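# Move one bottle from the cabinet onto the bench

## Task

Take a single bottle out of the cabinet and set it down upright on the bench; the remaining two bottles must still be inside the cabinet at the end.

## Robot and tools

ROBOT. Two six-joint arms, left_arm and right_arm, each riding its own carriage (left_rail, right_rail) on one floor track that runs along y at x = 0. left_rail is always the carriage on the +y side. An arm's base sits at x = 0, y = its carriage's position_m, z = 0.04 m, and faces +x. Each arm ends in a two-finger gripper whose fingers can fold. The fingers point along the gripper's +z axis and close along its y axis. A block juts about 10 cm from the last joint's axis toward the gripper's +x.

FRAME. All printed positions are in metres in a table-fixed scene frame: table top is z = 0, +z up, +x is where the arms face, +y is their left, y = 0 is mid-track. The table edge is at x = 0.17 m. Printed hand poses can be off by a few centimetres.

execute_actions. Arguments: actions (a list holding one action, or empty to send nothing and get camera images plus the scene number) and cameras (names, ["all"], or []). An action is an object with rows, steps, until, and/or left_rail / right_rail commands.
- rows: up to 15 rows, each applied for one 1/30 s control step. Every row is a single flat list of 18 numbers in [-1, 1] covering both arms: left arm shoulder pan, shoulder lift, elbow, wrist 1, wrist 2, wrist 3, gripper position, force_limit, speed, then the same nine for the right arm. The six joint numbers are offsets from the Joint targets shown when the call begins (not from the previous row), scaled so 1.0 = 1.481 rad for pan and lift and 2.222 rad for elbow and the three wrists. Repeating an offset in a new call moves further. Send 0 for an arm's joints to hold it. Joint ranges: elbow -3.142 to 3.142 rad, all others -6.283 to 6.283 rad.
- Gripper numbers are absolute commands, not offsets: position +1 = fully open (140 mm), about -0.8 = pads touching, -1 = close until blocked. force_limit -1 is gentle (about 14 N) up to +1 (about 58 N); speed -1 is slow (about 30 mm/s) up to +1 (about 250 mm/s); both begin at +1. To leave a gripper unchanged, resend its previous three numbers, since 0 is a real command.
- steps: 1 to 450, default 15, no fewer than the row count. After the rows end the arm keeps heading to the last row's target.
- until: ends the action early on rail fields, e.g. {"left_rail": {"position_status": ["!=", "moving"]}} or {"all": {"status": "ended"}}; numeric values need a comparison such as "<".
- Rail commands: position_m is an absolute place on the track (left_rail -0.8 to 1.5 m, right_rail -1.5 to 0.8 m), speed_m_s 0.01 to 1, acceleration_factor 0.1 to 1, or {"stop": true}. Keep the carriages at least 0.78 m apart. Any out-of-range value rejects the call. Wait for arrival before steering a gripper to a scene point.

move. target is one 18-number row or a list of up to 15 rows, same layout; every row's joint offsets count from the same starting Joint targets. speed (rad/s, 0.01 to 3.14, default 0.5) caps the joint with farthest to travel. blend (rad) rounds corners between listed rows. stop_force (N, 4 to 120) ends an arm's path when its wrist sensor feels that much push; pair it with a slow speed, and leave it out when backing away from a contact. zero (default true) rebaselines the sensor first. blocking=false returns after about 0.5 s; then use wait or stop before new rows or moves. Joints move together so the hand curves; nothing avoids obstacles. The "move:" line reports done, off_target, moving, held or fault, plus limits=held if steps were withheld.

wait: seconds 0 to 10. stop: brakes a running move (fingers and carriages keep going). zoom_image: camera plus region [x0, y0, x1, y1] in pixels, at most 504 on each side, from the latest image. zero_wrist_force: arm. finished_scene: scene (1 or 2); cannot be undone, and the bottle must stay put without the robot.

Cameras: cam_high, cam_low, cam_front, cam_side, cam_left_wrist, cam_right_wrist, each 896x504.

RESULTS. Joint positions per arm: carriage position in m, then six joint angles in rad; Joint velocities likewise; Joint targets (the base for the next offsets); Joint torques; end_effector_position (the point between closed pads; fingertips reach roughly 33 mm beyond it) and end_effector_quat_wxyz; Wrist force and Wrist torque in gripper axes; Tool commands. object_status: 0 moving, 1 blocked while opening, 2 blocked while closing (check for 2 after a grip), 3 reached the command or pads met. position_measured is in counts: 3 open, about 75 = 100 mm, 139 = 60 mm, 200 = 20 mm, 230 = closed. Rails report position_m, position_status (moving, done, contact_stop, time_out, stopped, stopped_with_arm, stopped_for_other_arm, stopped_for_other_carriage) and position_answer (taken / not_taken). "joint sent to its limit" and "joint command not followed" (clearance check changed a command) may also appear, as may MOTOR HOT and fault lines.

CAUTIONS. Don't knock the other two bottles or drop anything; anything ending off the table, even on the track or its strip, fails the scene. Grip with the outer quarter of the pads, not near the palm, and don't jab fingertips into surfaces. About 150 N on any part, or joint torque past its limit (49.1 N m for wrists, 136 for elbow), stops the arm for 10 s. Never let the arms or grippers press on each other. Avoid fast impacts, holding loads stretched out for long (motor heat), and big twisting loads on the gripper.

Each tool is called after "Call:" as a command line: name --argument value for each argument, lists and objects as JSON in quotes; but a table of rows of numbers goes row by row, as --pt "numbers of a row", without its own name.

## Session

Call:
execute_actions --actions '[]'

Scene clock: 0.00 s.
left_arm: end_effector_position=(+0.3563, +1.0594, +0.5790) position_measured=3 object_status=3 end_effector_quat_wxyz=(+0.000, +0.000, +1.000, +0.000) | right_arm: end_effector_position=(+0.3563, -1.0213, +0.5790) position_measured=3 object_status=3 end_effector_quat_wxyz=(+0.000, +0.000, +1.000, +0.000)
Joint positions: left_arm=[0.981 -0.281 -2.157 1.821 -1.235 -1.571 -0.281] | right_arm=[-1.1 -0.281 -2.157 1.821 -1.235 -1.571 -0.28]
Joint velocities: within noise
Joint torques (N m): no reading
Wrist force (N): no reading
Wrist torque (N m): no reading
Wrist force, peak (N): no reading
Joint targets: left_arm=[0.981 -0.281 -2.157 1.821 -1.235 -1.571 -0.281] | right_arm=[-1.100 -0.281 -2.157 1.821 -1.235 -1.571 -0.280]
Tool commands: left_gripper/position=+1.0 left_gripper/force_limit=+1.0 left_gripper/speed=+1.0 right_gripper/position=+1.0 right_gripper/force_limit=+1.0 right_gripper/speed=+1.0
left_rail: position_m=0.981 position_status=done
right_rail: position_m=-1.100 position_status=done

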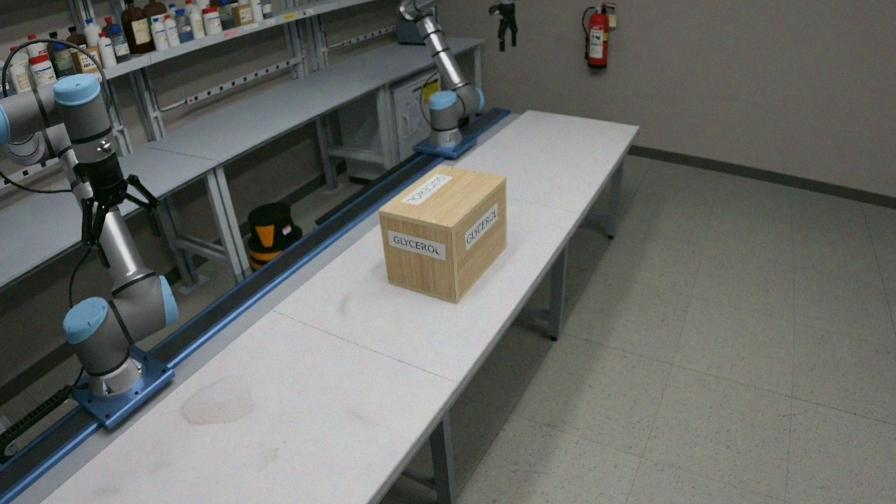

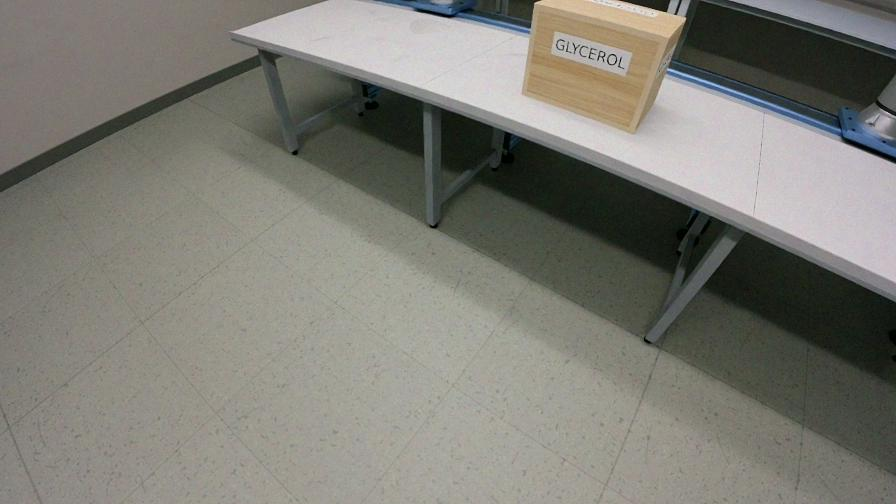

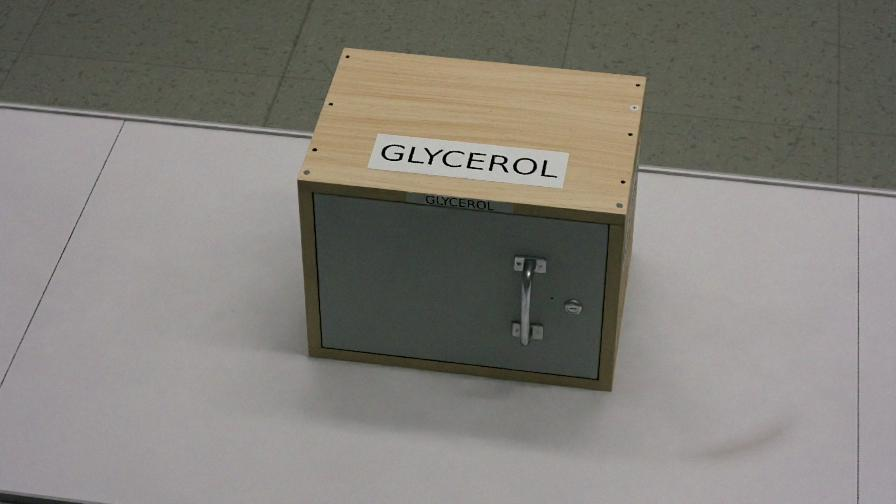

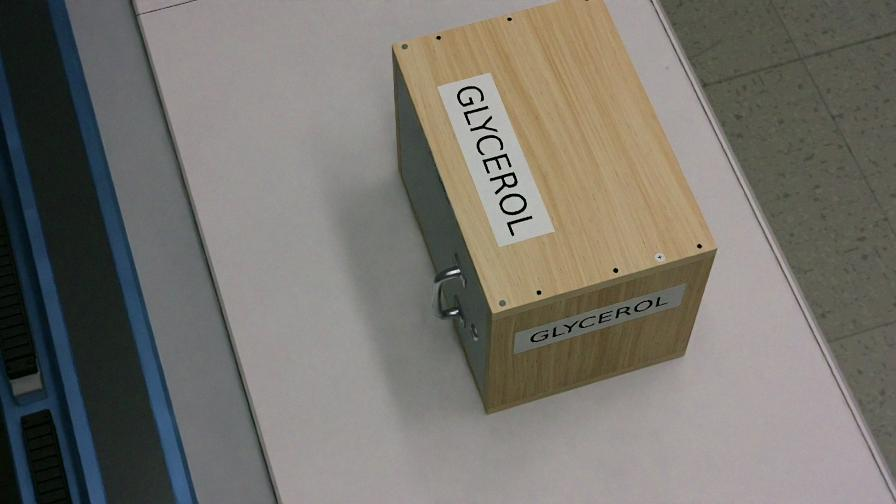

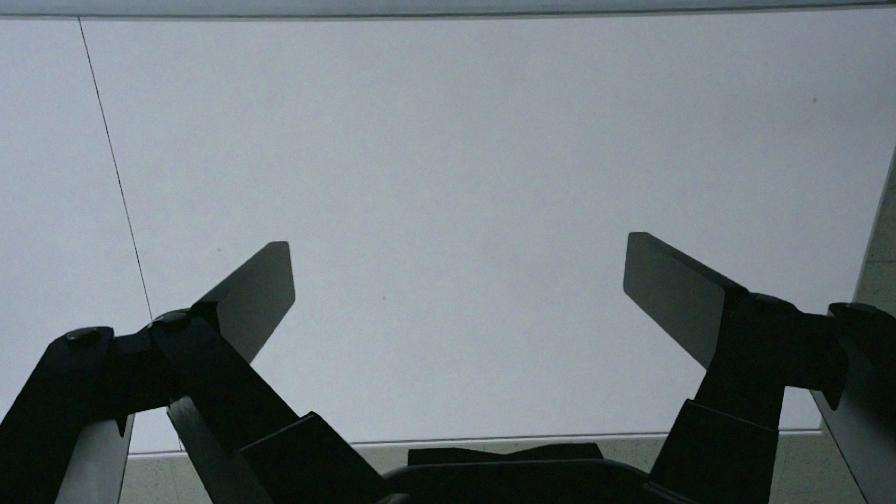

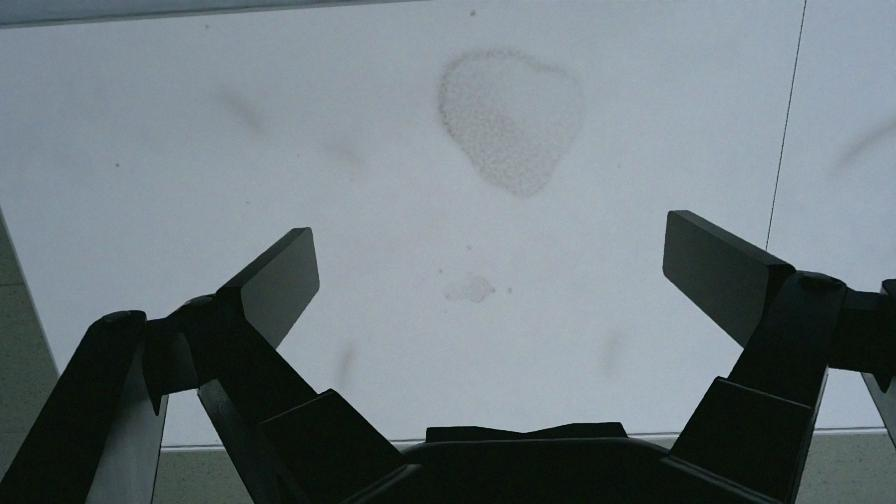

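Call:
move --pt "0 0 0 0 0 0 1 1 1 0.429 0.282 0.1945 -0.029 0.869 0.063 0 -1 0" --pt "0 0 0 0 0 0 1 1 1 0.429 0.282 0.1945 -0.029 0.869 0.126 0 -1 0" --speed 1.5 --blend '[0.1,0]'

Call:
move --target '[0,0,0,0,0,0,1,1,1,0.429,0.2825,0.1945,-0.0291,0.8725,0,0,-1,0]' --speed 1.5

Call:
execute_actions --actions '[{"right_rail":{"position_m":-0.62,"speed_m_s":0.5,"acceleration_factor":0.6},"steps":120,"until":{"right_rail":{"position_status":["!=","moving"]}}}]' --cameras '["cam_right_wrist","cam_side","cam_front"]'

Scene clock: 3.47 s.
left_arm: end_effector_position=(+0.3563, +1.0594, +0.5790) position_measured=3 object_status=3 end_effector_quat_wxyz=(+0.000, +0.000, +1.000, +0.000) | right_arm: end_effector_position=(+0.3582, -0.4415, +0.5438) position_measured=129 object_status=3 end_effector_quat_wxyz=(-0.348, +0.217, +0.573, +0.709)
Joint positions: left_arm=[0.981 -0.281 -2.157 1.821 -1.235 -1.571 -0.28] | right_arm=[-1.1 0.355 -1.739 2.253 -1.299 0.36 -0.001]
Joint torques (N m): left_arm=[1.86 1.7 -50.65 -4.38 -0.14 0.15] | right_arm=[16.71 -18.15 -31.32 -6.37 5.64 2.4]
Wrist force (N): left_arm=[-0.3 0.6 -0.5] | right_arm=[2.0 0.0 0.9]
Wrist torque (N m): left_arm=[0.13 0.07 0.00] | right_arm=[0.04 -0.52 0.00]
Wrist force, peak (N): left_arm=[-0.3 0.6 -0.5] | right_arm=[0.7 -1.7 -1.9]
Joint targets: left_arm=[0.981 -0.281 -2.157 1.821 -1.235 -1.571 -0.281] | right_arm=[-1.100 0.355 -1.739 2.253 -1.299 0.360 -0.001]
left_rail: position_m=0.981 position_status=done
right_rail: position_m=-1.100 position_status=done
move: done; blend cut to 0.07 rad at target 1

Scene clock: 5.73 s.
left_arm: end_effector_position=(+0.3563, +1.0594, +0.5790) position_measured=3 object_status=3 end_effector_quat_wxyz=(+0.000, +0.000, +1.000, +0.000) | right_arm: end_effector_position=(+0.3306, -0.6912, +0.1349) position_measured=129 object_status=3 end_effector_quat_wxyz=(-0.092, +0.701, +0.093, +0.701)
Joint positions: left_arm=[0.981 -0.281 -2.157 1.821 -1.235 -1.571 -0.28] | right_arm=[-1.1 0.99 -1.321 2.685 -1.364 2.298 -0.001]
Joint torques (N m): left_arm=[-1.78 0.86 -50.77 -4.27 -0.21 -0.24] | right_arm=[16.78 -23.29 -1.86 -4.54 4.15 3.02]
Wrist force (N): left_arm=[-0.5 0.0 0.1] | right_arm=[1.3 -0.2 1.2]
Wrist torque (N m): left_arm=[0.01 0.10 0.00] | right_arm=[0.04 -0.29 -0.14]
Wrist force, peak (N): left_arm=[0.1 0.6 -0.2] | right_arm=[2.8 1.2 0.9]
Joint targets: left_arm=[0.981 -0.281 -2.157 1.821 -1.235 -1.571 -0.281] | right_arm=[-1.100 0.990 -1.321 2.685 -1.364 2.299 -0.001]
left_rail: position_m=0.981 position_status=done
right_rail: position_m=-1.100 position_status=done
move: done

Scene clock: 7.73 s.
left_arm: end_effector_position=(+0.3563, +1.0594, +0.5790) position_measured=3 object_status=3 end_effector_quat_wxyz=(+0.000, +0.000, +1.000, +0.000) | right_arm: end_effector_position=(+0.3306, -0.2115, +0.1349) position_measured=129 object_status=3 end_effector_quat_wxyz=(-0.092, +0.701, +0.093, +0.701)
Joint positions: left_arm=[0.981 -0.281 -2.157 1.821 -1.235 -1.571 -0.28] | right_arm=[-0.62 0.99 -1.321 2.685 -1.364 2.299 -0.001]
Joint torques (N m): left_arm=[1.95 1.18 -51.78 -4.1 -0.41 0.3] | right_arm=[5.74 -37.71 -5.35 -2.62 -0.1 2.65]
Wrist force (N): left_arm=[-0.3 -0.1 -0.1] | right_arm=[1.5 -0.2 1.0]
Wrist torque (N m): left_arm=[-0.03 0.05 0.00] | right_arm=[0.05 -0.33 -0.15]
Wrist force, peak (N): left_arm=[-0.5 0.1 -0.5] | right_arm=[1.5 -1.3 1.6]
Joint targets: left_arm=[0.981 -0.281 -2.157 1.821 -1.235 -1.571 -0.281] | right_arm=[-0.620 0.990 -1.321 2.685 -1.364 2.299 -0.001]
Tool commands: left_gripper/position=+1.0 left_gripper/force_limit=+1.0 left_gripper/speed=+1.0 right_gripper/position=+0.0 right_gripper/force_limit=-1.0 right_gripper/speed=+0.0
left_rail: position_m=0.981 position_status=done
right_rail: position_m=-0.620 speed_m_s=0.50 position_status=done
Images, in order (width x height): cam_front 896x504, cam_side 896x504, cam_right_wrist 896x504.

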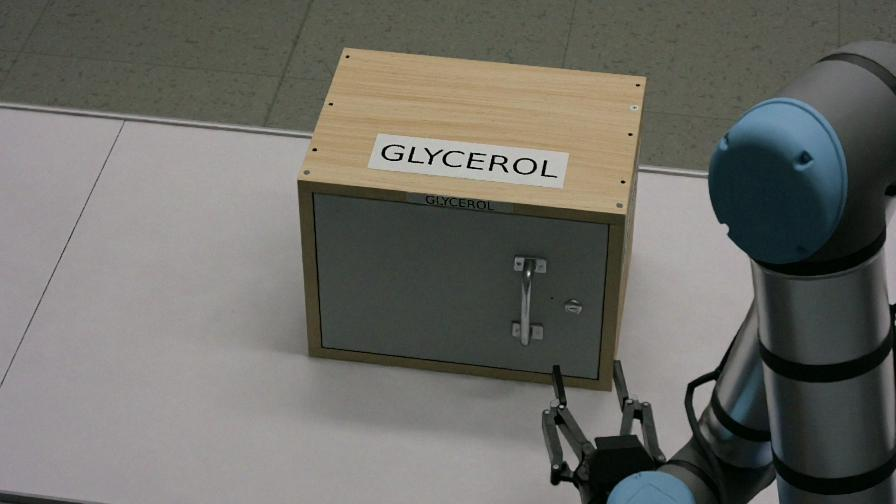

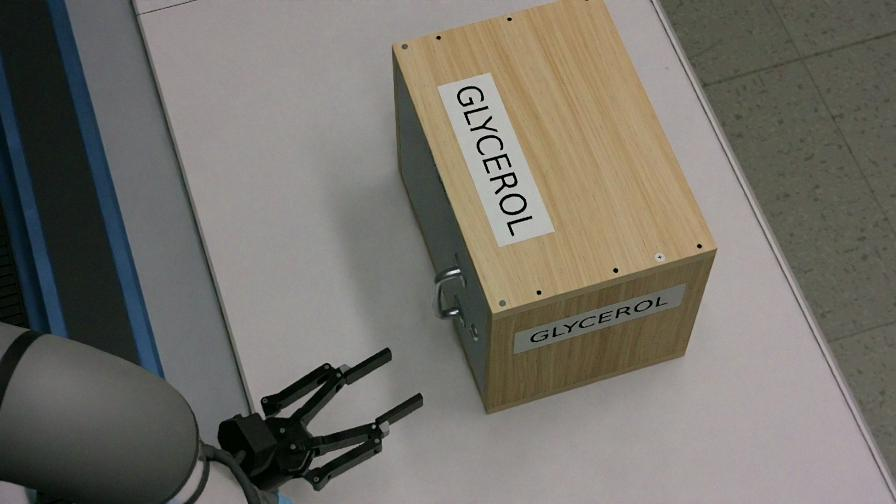

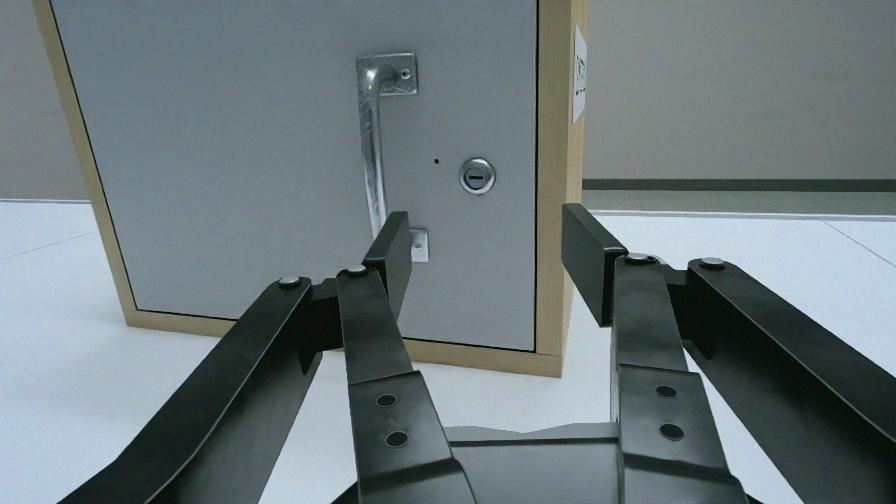

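Call:
execute_actions --actions '[{"right_rail":{"position_m":-0.567,"speed_m_s":0.2},"steps":60,"until":{"right_rail":{"position_status":["!=","moving"]}}}]'

Call:
move --target '[0,0,0,0,0,0,1,1,1,0,-0.072,-0.0042,0.0522,0,0,0,-1,0]' --speed 0.4 --cameras '["cam_right_wrist","cam_side","cam_front"]'

Scene clock: 9.23 s.
left_arm: end_effector_position=(+0.3563, +1.0594, +0.5790) position_measured=3 object_status=3 end_effector_quat_wxyz=(+0.000, +0.000, +1.000, +0.000) | right_arm: end_effector_position=(+0.3305, -0.1585, +0.1349) position_measured=129 object_status=3 end_effector_quat_wxyz=(-0.092, +0.701, +0.093, +0.701)
Joint positions: left_arm=[0.981 -0.281 -2.157 1.821 -1.235 -1.571 -0.28] | right_arm=[-0.567 0.99 -1.321 2.685 -1.364 2.299 -0.001]
Joint torques (N m): left_arm=[0.13 2.16 -51 -4.32 -0.26 0.67] | right_arm=[-0.18 -43.22 -13.76 -1.64 -1.69 2.12]
Wrist force (N): left_arm=[0.0 0.0 -0.2] | right_arm=[1.4 -0.1 1.1]
Wrist torque (N m): left_arm=[-0.01 0.00 0.00] | right_arm=[0.05 -0.31 -0.15]
Wrist force, peak (N): left_arm=[-0.3 0.6 -0.6] | right_arm=[1.4 -1.5 1.6]
Joint targets: left_arm=[0.981 -0.281 -2.157 1.821 -1.235 -1.571 -0.281] | right_arm=[-0.567 0.990 -1.321 2.685 -1.364 2.299 -0.001]
Tool commands: left_gripper/position=+1.0 left_gripper/force_limit=+1.0 left_gripper/speed=+1.0 right_gripper/position=+0.0 right_gripper/force_limit=-1.0 right_gripper/speed=+0.0
left_rail: position_m=0.981 position_status=done
right_rail: position_m=-0.567 speed_m_s=0.20 position_status=done

Scene clock: 10.27 s.
left_arm: end_effector_position=(+0.3563, +1.0594, +0.5790) position_measured=3 object_status=3 end_effector_quat_wxyz=(+0.000, +0.000, +1.000, +0.000) | right_arm: end_effector_position=(+0.3305, -0.1585, +0.1649) position_measured=129 object_status=3 end_effector_quat_wxyz=(-0.092, +0.701, +0.093, +0.701)
Joint positions: left_arm=[0.981 -0.281 -2.157 1.821 -1.235 -1.571 -0.28] | right_arm=[-0.567 0.99 -1.427 2.676 -1.248 2.299 -0.001]
Joint torques (N m): left_arm=[-0.8 1.68 -51.93 -4.84 0.02 0.01] | right_arm=[0.65 -41.1 -22.51 -0.28 -1.95 2.45]
Wrist force (N): left_arm=[-0.2 0.2 -0.1] | right_arm=[1.3 -0.6 1.2]
Wrist torque (N m): left_arm=[0.04 0.04 0.00] | right_arm=[-0.07 -0.30 -0.08]
Wrist force, peak (N): left_arm=[-0.2 0.2 -0.6] | right_arm=[2.3 -0.4 1.0]
Joint targets: left_arm=[0.981 -0.281 -2.157 1.821 -1.235 -1.571 -0.281] | right_arm=[-0.567 0.990 -1.427 2.676 -1.248 2.299 -0.001]
left_rail: position_m=0.981 position_status=done
right_rail: position_m=-0.567 speed_m_s=0.20 position_status=done
move: done
Images, in order (width x height): cam_front 896x504, cam_side 896x504, cam_right_wrist 896x504.

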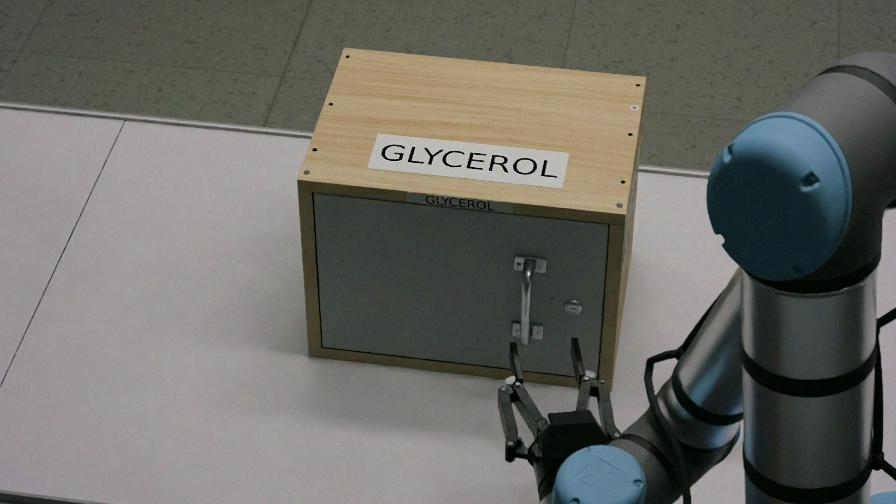

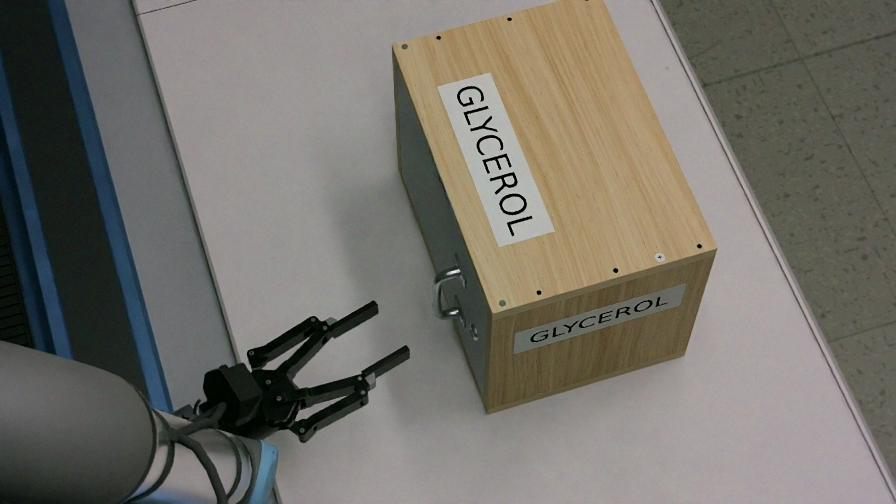

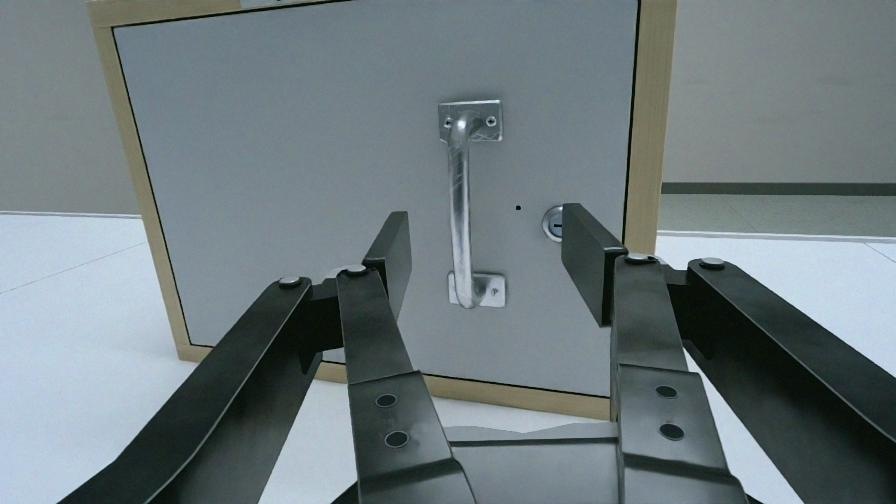

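Call:
move --target '[0,0,0,0,0,0,1,1,1,-0.0687,0.0267,-0.0279,0.0096,-0.0458,0,0,-1,0]' --speed 0.15 --stop_force 12 --cameras '["cam_right_wrist","cam_side"]'

Scene clock: 12.60 s.
left_arm: end_effector_position=(+0.3563, +1.0594, +0.5790) position_measured=3 object_status=3 end_effector_quat_wxyz=(+0.000, +0.000, +1.000, +0.000) | right_arm: end_effector_position=(+0.3858, -0.1323, +0.1655) position_measured=129 object_status=3 end_effector_quat_wxyz=(-0.093, +0.701, +0.093, +0.701)
Joint positions: left_arm=[0.981 -0.281 -2.157 1.821 -1.235 -1.571 -0.28] | right_arm=[-0.567 0.889 -1.388 2.614 -1.227 2.197 -0.001]
Joint torques (N m): left_arm=[1.8 2.26 -52.07 -4.38 -0.39 0.24] | right_arm=[-10.95 -23.23 -22.86 -0.45 -3.76 2.44]
Wrist force (N): left_arm=[-0.1 0.3 -0.2] | right_arm=[1.3 -0.7 0.8]
Wrist torque (N m): left_arm=[0.06 0.01 0.00] | right_arm=[-0.09 -0.31 -0.06]
Wrist force, peak (N): left_arm=[-0.2 0.7 -0.4] | right_arm=[1.3 -0.9 2.2]
Joint targets: left_arm=[0.981 -0.281 -2.157 1.821 -1.235 -1.571 -0.281] | right_arm=[-0.567 0.889 -1.388 2.614 -1.227 2.197 -0.001]
left_rail: position_m=0.981 position_status=done
right_rail: position_m=-0.567 speed_m_s=0.20 position_status=done
move: done
Images, in order (width x height): cam_side 896x504, cam_right_wrist 896x504.

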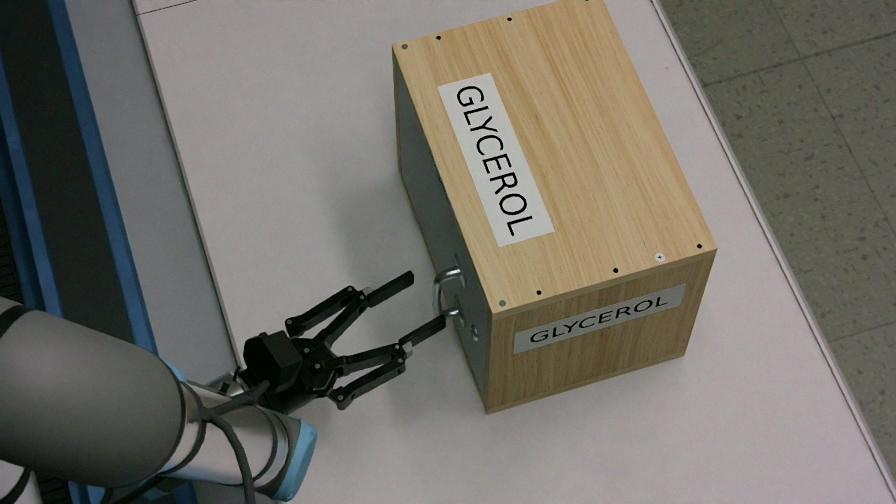

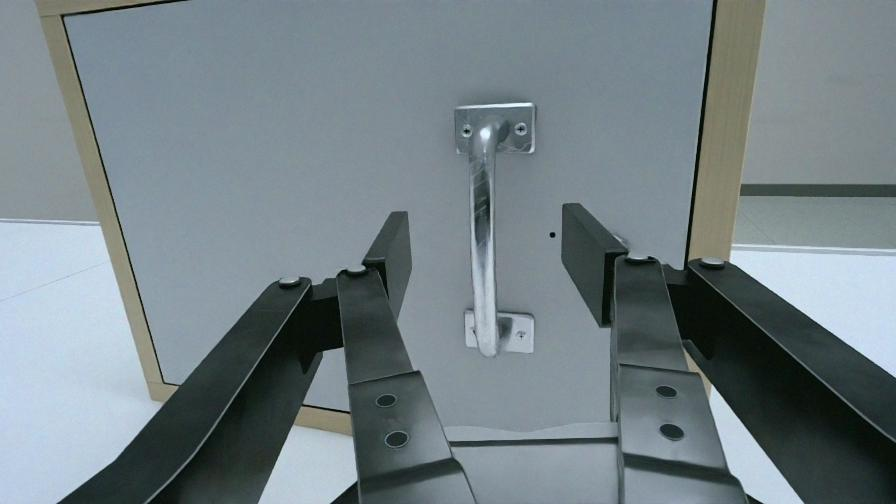

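Call:
move --target '[0,0,0,0,0,0,1,1,1,-0.0311,0.0097,-0.0099,0.0039,-0.0203,0,0,-1,0]' --speed 0.08 --stop_force 8

Call:
execute_actions --actions '[{"rows":[[0,0,0,0,0,0,1,1,1,0,0,0,0,0,0,-1,0,-1]],"steps":100}]' --cameras '["cam_right_wrist","cam_side"]'

Scene clock: 14.70 s.
left_arm: end_effector_position=(+0.3563, +1.0594, +0.5790) position_measured=3 object_status=3 end_effector_quat_wxyz=(+0.000, +0.000, +1.000, +0.000) | right_arm: end_effector_position=(+0.4102, -0.1262, +0.1650) position_measured=129 object_status=3 end_effector_quat_wxyz=(-0.092, +0.701, +0.093, +0.701)
Joint positions: left_arm=[0.981 -0.281 -2.157 1.821 -1.235 -1.571 -0.28] | right_arm=[-0.567 0.843 -1.373 2.592 -1.218 2.152 -0.001]
Joint torques (N m): left_arm=[0.2 3.5 -50.47 -3.98 -0.36 0.3] | right_arm=[-12.85 -25.95 -23.9 -0.46 -3.55 1.97]
Wrist force (N): left_arm=[-0.4 0.2 0.0] | right_arm=[1.6 -0.8 1.0]
Wrist torque (N m): left_arm=[0.05 0.10 0.01] | right_arm=[-0.14 -0.40 -0.07]
Wrist force, peak (N): left_arm=[-0.7 0.2 -0.4] | right_arm=[1.6 -0.9 1.6]
Joint targets: left_arm=[0.981 -0.281 -2.157 1.821 -1.235 -1.571 -0.281] | right_arm=[-0.567 0.843 -1.373 2.592 -1.218 2.152 -0.001]
left_rail: position_m=0.981 position_status=done
right_rail: position_m=-0.567 speed_m_s=0.20 position_status=done
move: done

Scene clock: 18.23 s.
left_arm: end_effector_position=(+0.3563, +1.0594, +0.5790) position_measured=3 object_status=3 end_effector_quat_wxyz=(+0.000, +0.000, +1.000, +0.000) | right_arm: end_effector_position=(+0.4102, -0.1262, +0.1650) position_measured=214 object_status=2 end_effector_quat_wxyz=(-0.092, +0.701, +0.093, +0.701)
Joint positions: left_arm=[0.981 -0.281 -2.157 1.821 -1.235 -1.571 -0.28] | right_arm=[-0.567 0.843 -1.373 2.592 -1.218 2.152 -0.001]
Joint torques (N m): left_arm=[-1.91 1.47 -51.23 -4.13 -0.73 -0.17] | right_arm=[-10.45 -34.02 -5.42 -0.78 8.94 1.69]
Wrist force (N): left_arm=[-0.2 0.0 0.0] | right_arm=[0.5 -14.6 -2.9]
Wrist torque (N m): left_arm=[0.01 0.03 0.00] | right_arm=[0.16 -0.40 0.62]
Wrist force, peak (N): left_arm=[-0.4 0.7 -0.1] | right_arm=[-0.7 -17.2 -1.8]
Joint targets: left_arm=[0.981 -0.281 -2.157 1.821 -1.235 -1.571 -0.281] | right_arm=[-0.567 0.843 -1.373 2.592 -1.218 2.152 -0.001]
left_rail: position_m=0.981 position_status=done
right_rail: position_m=-0.567 speed_m_s=0.20 position_status=done
Images, in order (width x height): cam_side 896x504, cam_right_wrist 896x504.

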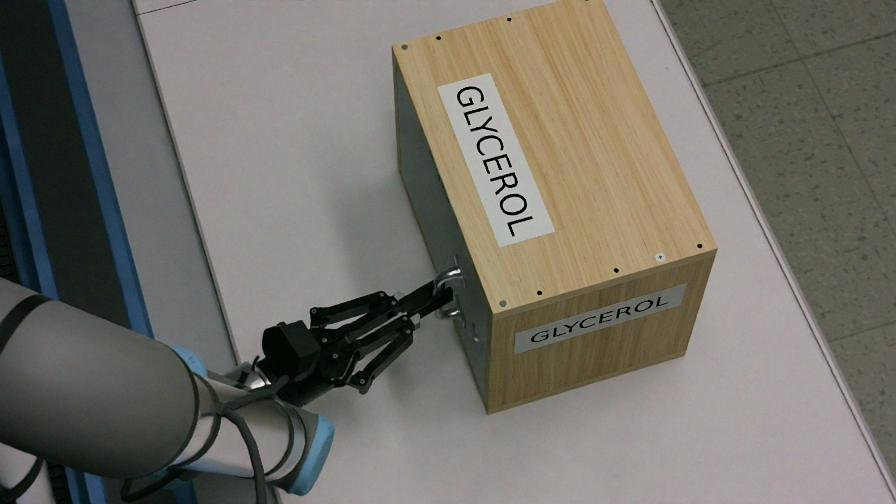

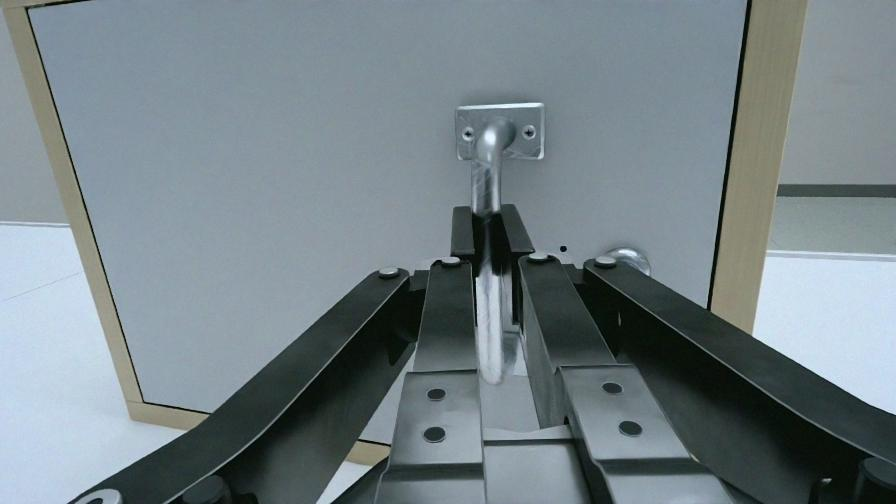

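Call:
move --pt "0 0 0 0 0 0 1 1 1 0.0837 0.0022 -0.003 0.001 0.0558 0 -1 0 -1" --pt "0 0 0 0 0 0 1 1 1 0.1712 0.0153 -0.017 0.0063 0.1141 0 -1 0 -1" --speed 0.12 --blend '[0.03,0]' --stop_force 50 --cameras '["cam_right_wrist","cam_side","cam_front"]'

Scene clock: 21.87 s.
left_arm: end_effector_position=(+0.3563, +1.0594, +0.5790) position_measured=3 object_status=3 end_effector_quat_wxyz=(+0.000, +0.000, +1.000, +0.000) | right_arm: end_effector_position=(+0.3290, -0.0977, +0.1655) position_measured=214 object_status=2 end_effector_quat_wxyz=(-0.092, +0.701, +0.092, +0.701)
Joint positions: left_arm=[0.981 -0.281 -2.157 1.821 -1.235 -1.571 -0.28] | right_arm=[-0.567 1.096 -1.351 2.554 -1.204 2.405 -0.001]
Joint torques (N m): left_arm=[-0.89 3.48 -50.67 -4.35 -0.23 0.01] | right_arm=[16.04 -32.04 -28.61 -1.55 1.74 1.72]
Wrist force (N): left_arm=[-0.4 0.2 -0.3] | right_arm=[-7.8 3.5 2.2]
Wrist torque (N m): left_arm=[0.05 0.08 0.00] | right_arm=[-0.35 -0.35 0.76]
Wrist force, peak (N): left_arm=[-0.6 0.5 -0.5] | right_arm=[5.6 20.0 -4.0]
Joint targets: left_arm=[0.981 -0.281 -2.157 1.821 -1.235 -1.571 -0.281] | right_arm=[-0.567 1.096 -1.351 2.554 -1.204 2.405 -0.001]
left_rail: position_m=0.981 position_status=done
right_rail: position_m=-0.567 speed_m_s=0.20 position_status=done
move: done
Images, in order (width x height): cam_front 896x504, cam_side 896x504, cam_right_wrist 896x504.

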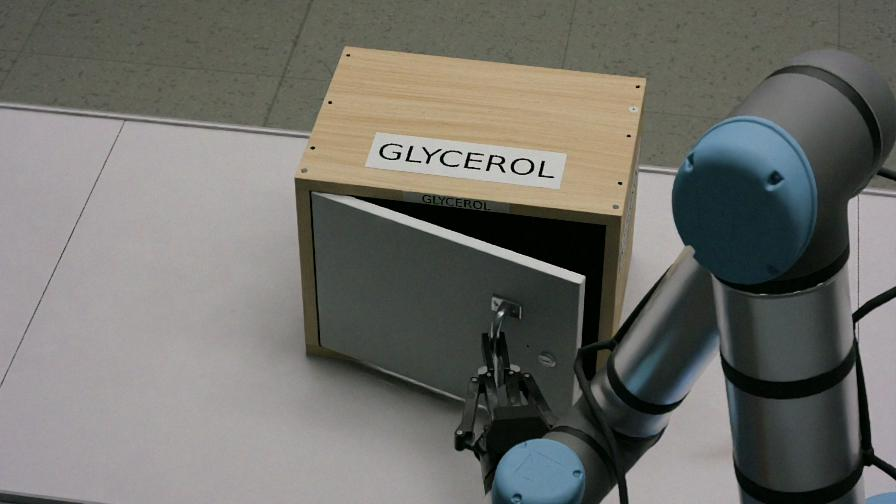

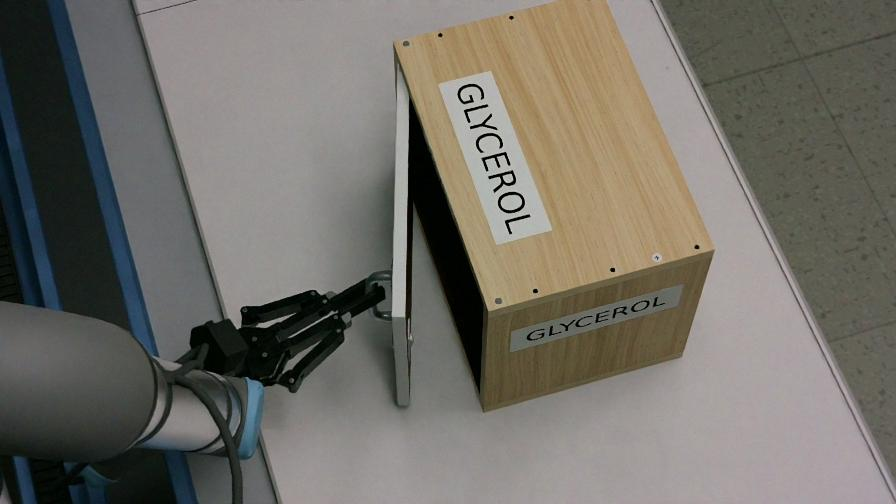

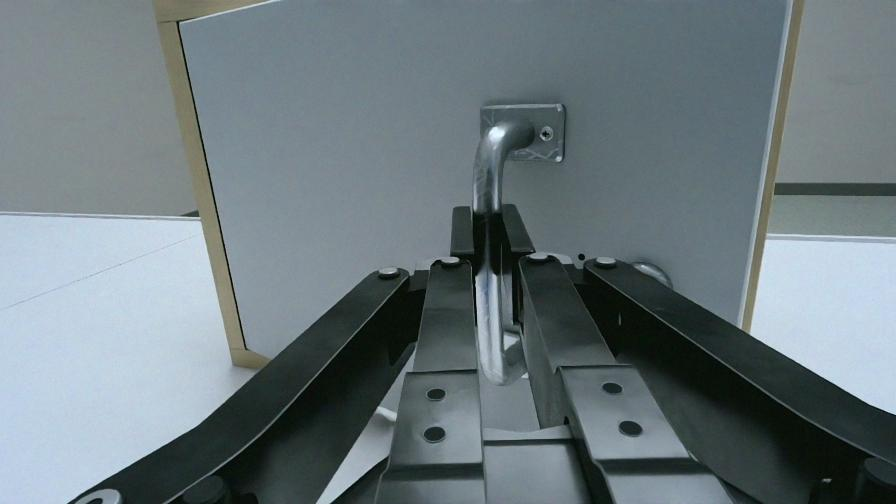

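Call:
move --target '[0,0,0,0,0,0,1,1,1,0.0091,-0.0158,0.0175,-0.0065,-0.0489,0,-1,0,-1]' --speed 0.1 --stop_force 50

Call:
execute_actions --actions '[{"rows":[[0,0,0,0,0,0,1,1,1,0,0,0,0,0,0,-0.5,0,-1]],"steps":30}]' --cameras '["cam_right_wrist","cam_side"]'

Scene clock: 24.47 s.
left_arm: end_effector_position=(+0.3563, +1.0594, +0.5790) position_measured=3 object_status=3 end_effector_quat_wxyz=(+0.000, +0.000, +1.000, +0.000) | right_arm: end_effector_position=(+0.3007, -0.0784, +0.1651) position_measured=214 object_status=2 end_effector_quat_wxyz=(-0.135, +0.694, +0.135, +0.694)
Joint positions: left_arm=[0.981 -0.281 -2.157 1.821 -1.235 -1.571 -0.28] | right_arm=[-0.567 1.11 -1.374 2.593 -1.219 2.297 -0.001]
Joint torques (N m): left_arm=[-1.37 -0.29 -50.54 -4.39 -0.53 -0.18] | right_arm=[19.73 -43.52 -13.23 -3.79 -8.22 2.17]
Wrist force (N): left_arm=[-0.3 0.3 -0.5] | right_arm=[8.3 9.4 -7.8]
Wrist torque (N m): left_arm=[0.07 0.07 0.00] | right_arm=[-0.55 -0.07 0.96]
Wrist force, peak (N): left_arm=[-0.6 0.4 -0.1] | right_arm=[6.5 14.0 -11.9]
Joint targets: left_arm=[0.981 -0.281 -2.157 1.821 -1.235 -1.571 -0.281] | right_arm=[-0.567 1.110 -1.374 2.593 -1.219 2.297 -0.001]
left_rail: position_m=0.981 position_status=done
right_rail: position_m=-0.567 speed_m_s=0.20 position_status=done
move: done

Scene clock: 25.67 s.
left_arm: end_effector_position=(+0.3563, +1.0594, +0.5790) position_measured=3 object_status=3 end_effector_quat_wxyz=(+0.000, +0.000, +1.000, +0.000) | right_arm: end_effector_position=(+0.3007, -0.0784, +0.1651) position_measured=192 object_status=3 end_effector_quat_wxyz=(-0.135, +0.694, +0.135, +0.694)
Joint positions: left_arm=[0.981 -0.281 -2.157 1.821 -1.235 -1.571 -0.28] | right_arm=[-0.567 1.11 -1.374 2.593 -1.219 2.297 -0.001]
Joint torques (N m): left_arm=[-0.72 0.17 -50.43 -4.45 -0.41 -0.45] | right_arm=[7.57 -44.15 -12.66 -3.5 2.71 1.22]
Wrist force (N): left_arm=[-0.2 0.2 -0.3] | right_arm=[1.8 -1.1 0.0]
Wrist torque (N m): left_arm=[0.05 0.04 0.00] | right_arm=[-0.25 -0.47 -0.18]
Wrist force, peak (N): left_arm=[-0.3 0.3 -0.5] | right_arm=[8.1 9.7 -8.0]
Joint targets: left_arm=[0.981 -0.281 -2.157 1.821 -1.235 -1.571 -0.281] | right_arm=[-0.567 1.110 -1.374 2.593 -1.219 2.297 -0.001]
left_rail: position_m=0.981 position_status=done
right_rail: position_m=-0.567 speed_m_s=0.20 position_status=done
Images, in order (width x height): cam_side 896x504, cam_right_wrist 896x504.

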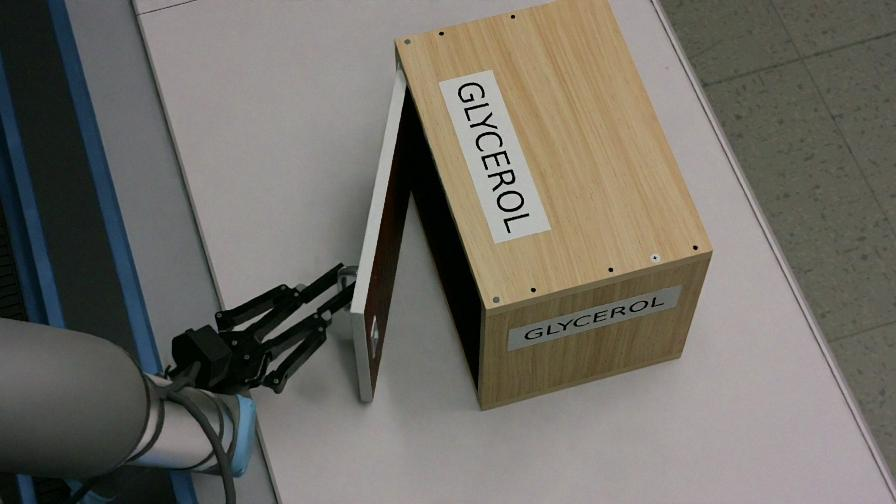

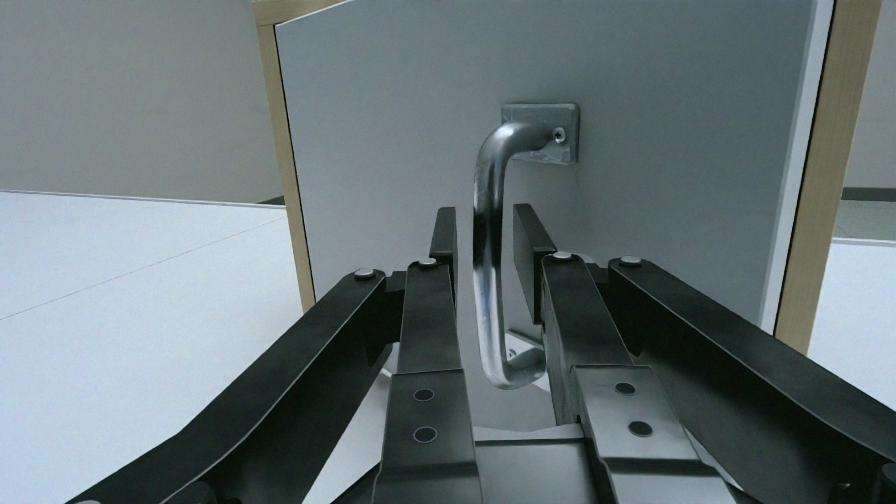

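Call:
move --pt "0 0 0 0 0 0 1 1 1 0.0829 -0.0129 0.0136 -0.005 0.0552 0 -0.5 0 -1" --pt "0 0 0 0 0 0 1 1 1 0.0829 -0.0129 0.0136 -0.005 -0.243 0 -0.5 0 -1" --speed '[0.12,0.6]' --cameras '["cam_side"]'

Scene clock: 29.60 s.
left_arm: end_effector_position=(+0.3563, +1.0594, +0.5790) position_measured=3 object_status=3 end_effector_quat_wxyz=(+0.000, +0.000, +1.000, +0.000) | right_arm: end_effector_position=(+0.1056, +0.0678, +0.1651) position_measured=192 object_status=3 end_effector_quat_wxyz=(-0.353, +0.613, +0.353, +0.613)
Joint positions: left_arm=[0.981 -0.281 -2.157 1.821 -1.235 -1.571 -0.28] | right_arm=[-0.567 1.233 -1.393 2.623 -1.23 1.757 -0.001]
Joint torques (N m): left_arm=[-1.22 2.72 -51.11 -4.36 -0.08 -0.26] | right_arm=[13.72 -45.79 -9.46 -3.87 -3.44 0.71]
Wrist force (N): left_arm=[-0.2 0.0 0.1] | right_arm=[1.5 -1.0 0.2]
Wrist torque (N m): left_arm=[0.01 0.04 0.00] | right_arm=[-0.22 -0.41 -0.08]
Wrist force, peak (N): left_arm=[-0.1 0.7 -0.4] | right_arm=[1.7 -2.0 0.4]
Joint targets: left_arm=[0.981 -0.281 -2.157 1.821 -1.235 -1.571 -0.281] | right_arm=[-0.567 1.233 -1.393 2.623 -1.230 1.757 -0.001]
left_rail: position_m=0.981 position_status=done
right_rail: position_m=-0.567 speed_m_s=0.20 position_status=done
move: done
Images, in order (width x height): cam_side 896x504.

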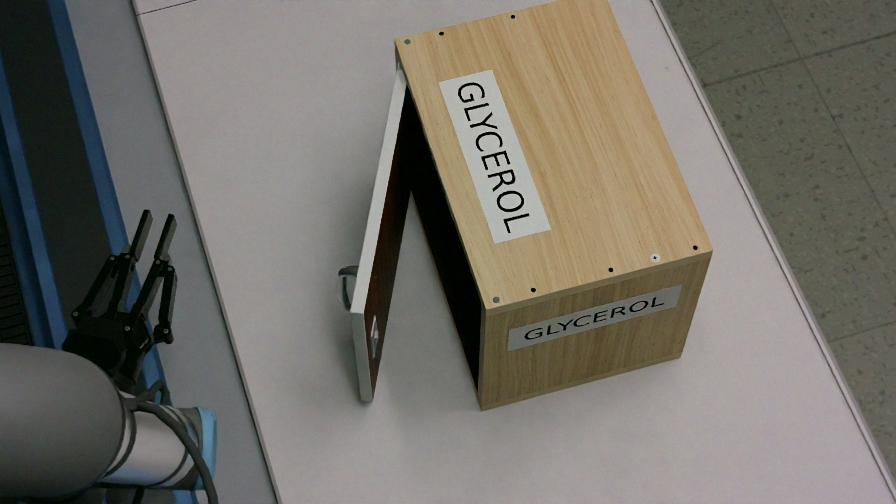

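Call:
execute_actions --actions '[{"right_rail":{"position_m":-1.0,"speed_m_s":0.5},"steps":120,"until":{"right_rail":{"position_status":["!=","moving"]}}}]'

Call:
move --target '[0,0,0,0,0,0,1,1,1,-0.6558,0.0791,-0.0971,0.0444,-0.673,0,-1,-1,0]' --speed 0.9

Call:
execute_actions --actions '[{"right_rail":{"position_m":-0.925,"speed_m_s":0.2},"steps":60,"until":{"right_rail":{"position_status":["!=","moving"]}}}]' --cameras '["cam_right_wrist","cam_side"]'

Scene clock: 32.00 s.
left_arm: end_effector_position=(+0.3563, +1.0594, +0.5790) position_measured=3 object_status=3 end_effector_quat_wxyz=(+0.000, +0.000, +1.000, +0.000) | right_arm: end_effector_position=(+0.1055, -0.3651, +0.1651) position_measured=192 object_status=3 end_effector_quat_wxyz=(-0.353, +0.613, +0.354, +0.612)
Joint positions: left_arm=[0.981 -0.281 -2.157 1.821 -1.235 -1.571 -0.28] | right_arm=[-1 1.233 -1.393 2.623 -1.23 1.757 -0.001]
Joint torques (N m): left_arm=[0.91 2.37 -50.6 -4.22 0.12 0.02] | right_arm=[12.02 -32.81 -24.32 -1.87 0.2 0.97]
Wrist force (N): left_arm=[-0.5 0.1 -0.4] | right_arm=[1.4 -1.4 0.6]
Wrist torque (N m): left_arm=[0.03 0.11 0.01] | right_arm=[-0.30 -0.39 -0.08]
Wrist force, peak (N): left_arm=[0.0 0.7 -0.2] | right_arm=[1.6 -1.8 2.8]
Joint targets: left_arm=[0.981 -0.281 -2.157 1.821 -1.235 -1.571 -0.281] | right_arm=[-1.000 1.233 -1.393 2.623 -1.230 1.757 -0.001]
Tool commands: left_gripper/position=+1.0 left_gripper/force_limit=+1.0 left_gripper/speed=+1.0 right_gripper/position=-0.5 right_gripper/force_limit=+0.0 right_gripper/speed=-1.0
left_rail: position_m=0.981 position_status=done
right_rail: position_m=-1.000 speed_m_s=0.50 position_status=done

Scene clock: 34.50 s.
left_arm: end_effector_position=(+0.3563, +1.0594, +0.5790) position_measured=3 object_status=3 end_effector_quat_wxyz=(+0.000, +0.000, +1.000, +0.000) | right_arm: end_effector_position=(+0.3619, -0.3825, +0.1698) position_measured=233 object_status=3 end_effector_quat_wxyz=(+0.500, -0.500, -0.500, -0.500)
Joint positions: left_arm=[0.981 -0.281 -2.157 1.821 -1.235 -1.571 -0.28] | right_arm=[-1 0.261 -1.276 2.408 -1.131 0.262 -0.001]
Joint torques (N m): left_arm=[-0.09 -0.7 -48.68 -4.6 -0.26 -0.53] | right_arm=[-13.61 -36.49 -25.89 1.2 -3.6 0.57]
Wrist force (N): left_arm=[-0.2 0.0 -0.2] | right_arm=[1.5 -1.2 1.0]
Wrist torque (N m): left_arm=[0.00 0.04 0.00] | right_arm=[-0.19 -0.38 -0.13]
Wrist force, peak (N): left_arm=[-0.8 0.3 -0.1] | right_arm=[1.8 -1.5 1.4]
Joint targets: left_arm=[0.981 -0.281 -2.157 1.821 -1.235 -1.571 -0.281] | right_arm=[-1.000 0.261 -1.276 2.408 -1.131 0.261 -0.001]
left_rail: position_m=0.981 position_status=done
right_rail: position_m=-1.000 speed_m_s=0.50 position_status=done
move: done

Scene clock: 35.47 s.
left_arm: end_effector_position=(+0.3563, +1.0594, +0.5790) position_measured=3 object_status=3 end_effector_quat_wxyz=(+0.000, +0.000, +1.000, +0.000) | right_arm: end_effector_position=(+0.3620, -0.3075, +0.1698) position_measured=233 object_status=3 end_effector_quat_wxyz=(+0.500, -0.500, -0.500, -0.500)
Joint positions: left_arm=[0.981 -0.281 -2.157 1.821 -1.235 -1.571 -0.28] | right_arm=[-0.925 0.261 -1.276 2.407 -1.131 0.261 -0.001]
Joint torques (N m): left_arm=[-0.26 1.56 -50.77 -4.63 -0.33 -0.06] | right_arm=[-12.92 -39.79 -22.01 1.06 -3.58 0.84]
Wrist force (N): left_arm=[-0.1 0.4 0.0] | right_arm=[1.7 -1.5 0.8]
Wrist torque (N m): left_arm=[0.10 0.03 0.01] | right_arm=[-0.25 -0.43 -0.14]
Wrist force, peak (N): left_arm=[-0.6 0.3 -0.4] | right_arm=[1.4 -1.5 2.6]
Joint targets: left_arm=[0.981 -0.281 -2.157 1.821 -1.235 -1.571 -0.281] | right_arm=[-0.925 0.261 -1.276 2.408 -1.131 0.261 -0.001]
Tool commands: left_gripper/position=+1.0 left_gripper/force_limit=+1.0 left_gripper/speed=+1.0 right_gripper/position=-1.0 right_gripper/force_limit=-1.0 right_gripper/speed=+0.0
left_rail: position_m=0.981 position_status=done
right_rail: position_m=-0.925 speed_m_s=0.20 position_status=done
Images, in order (width x height): cam_side 896x504, cam_right_wrist 896x504.

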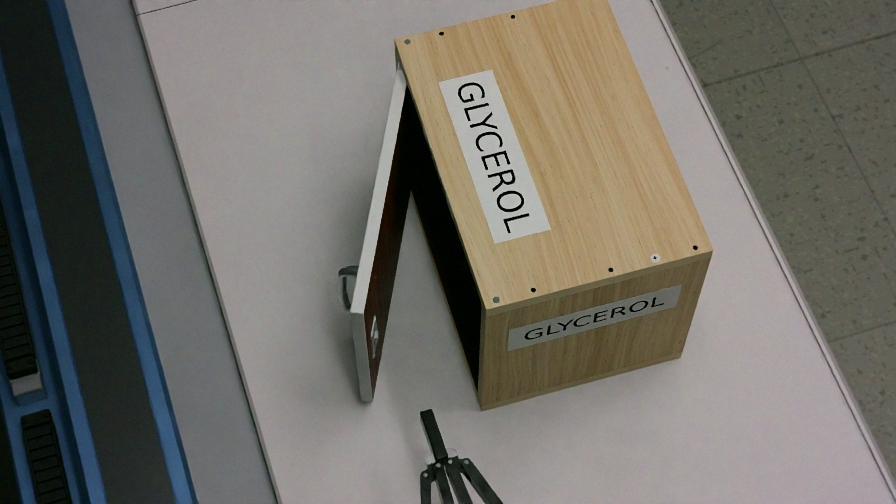

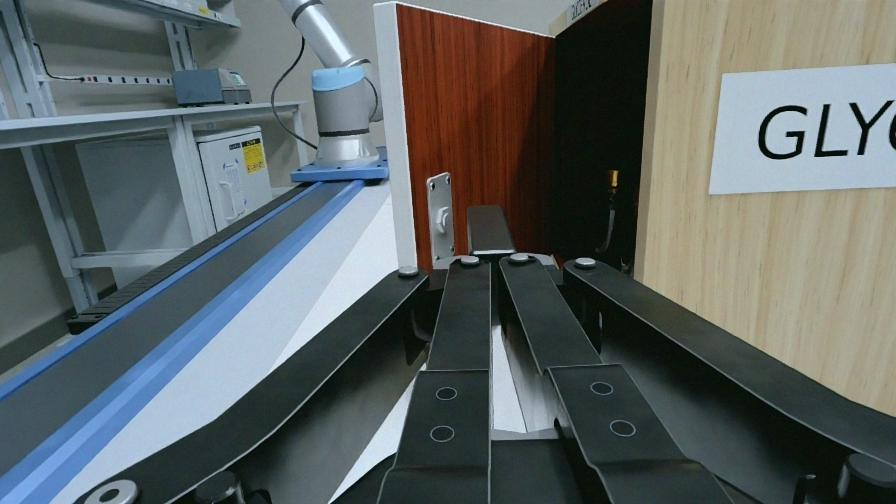

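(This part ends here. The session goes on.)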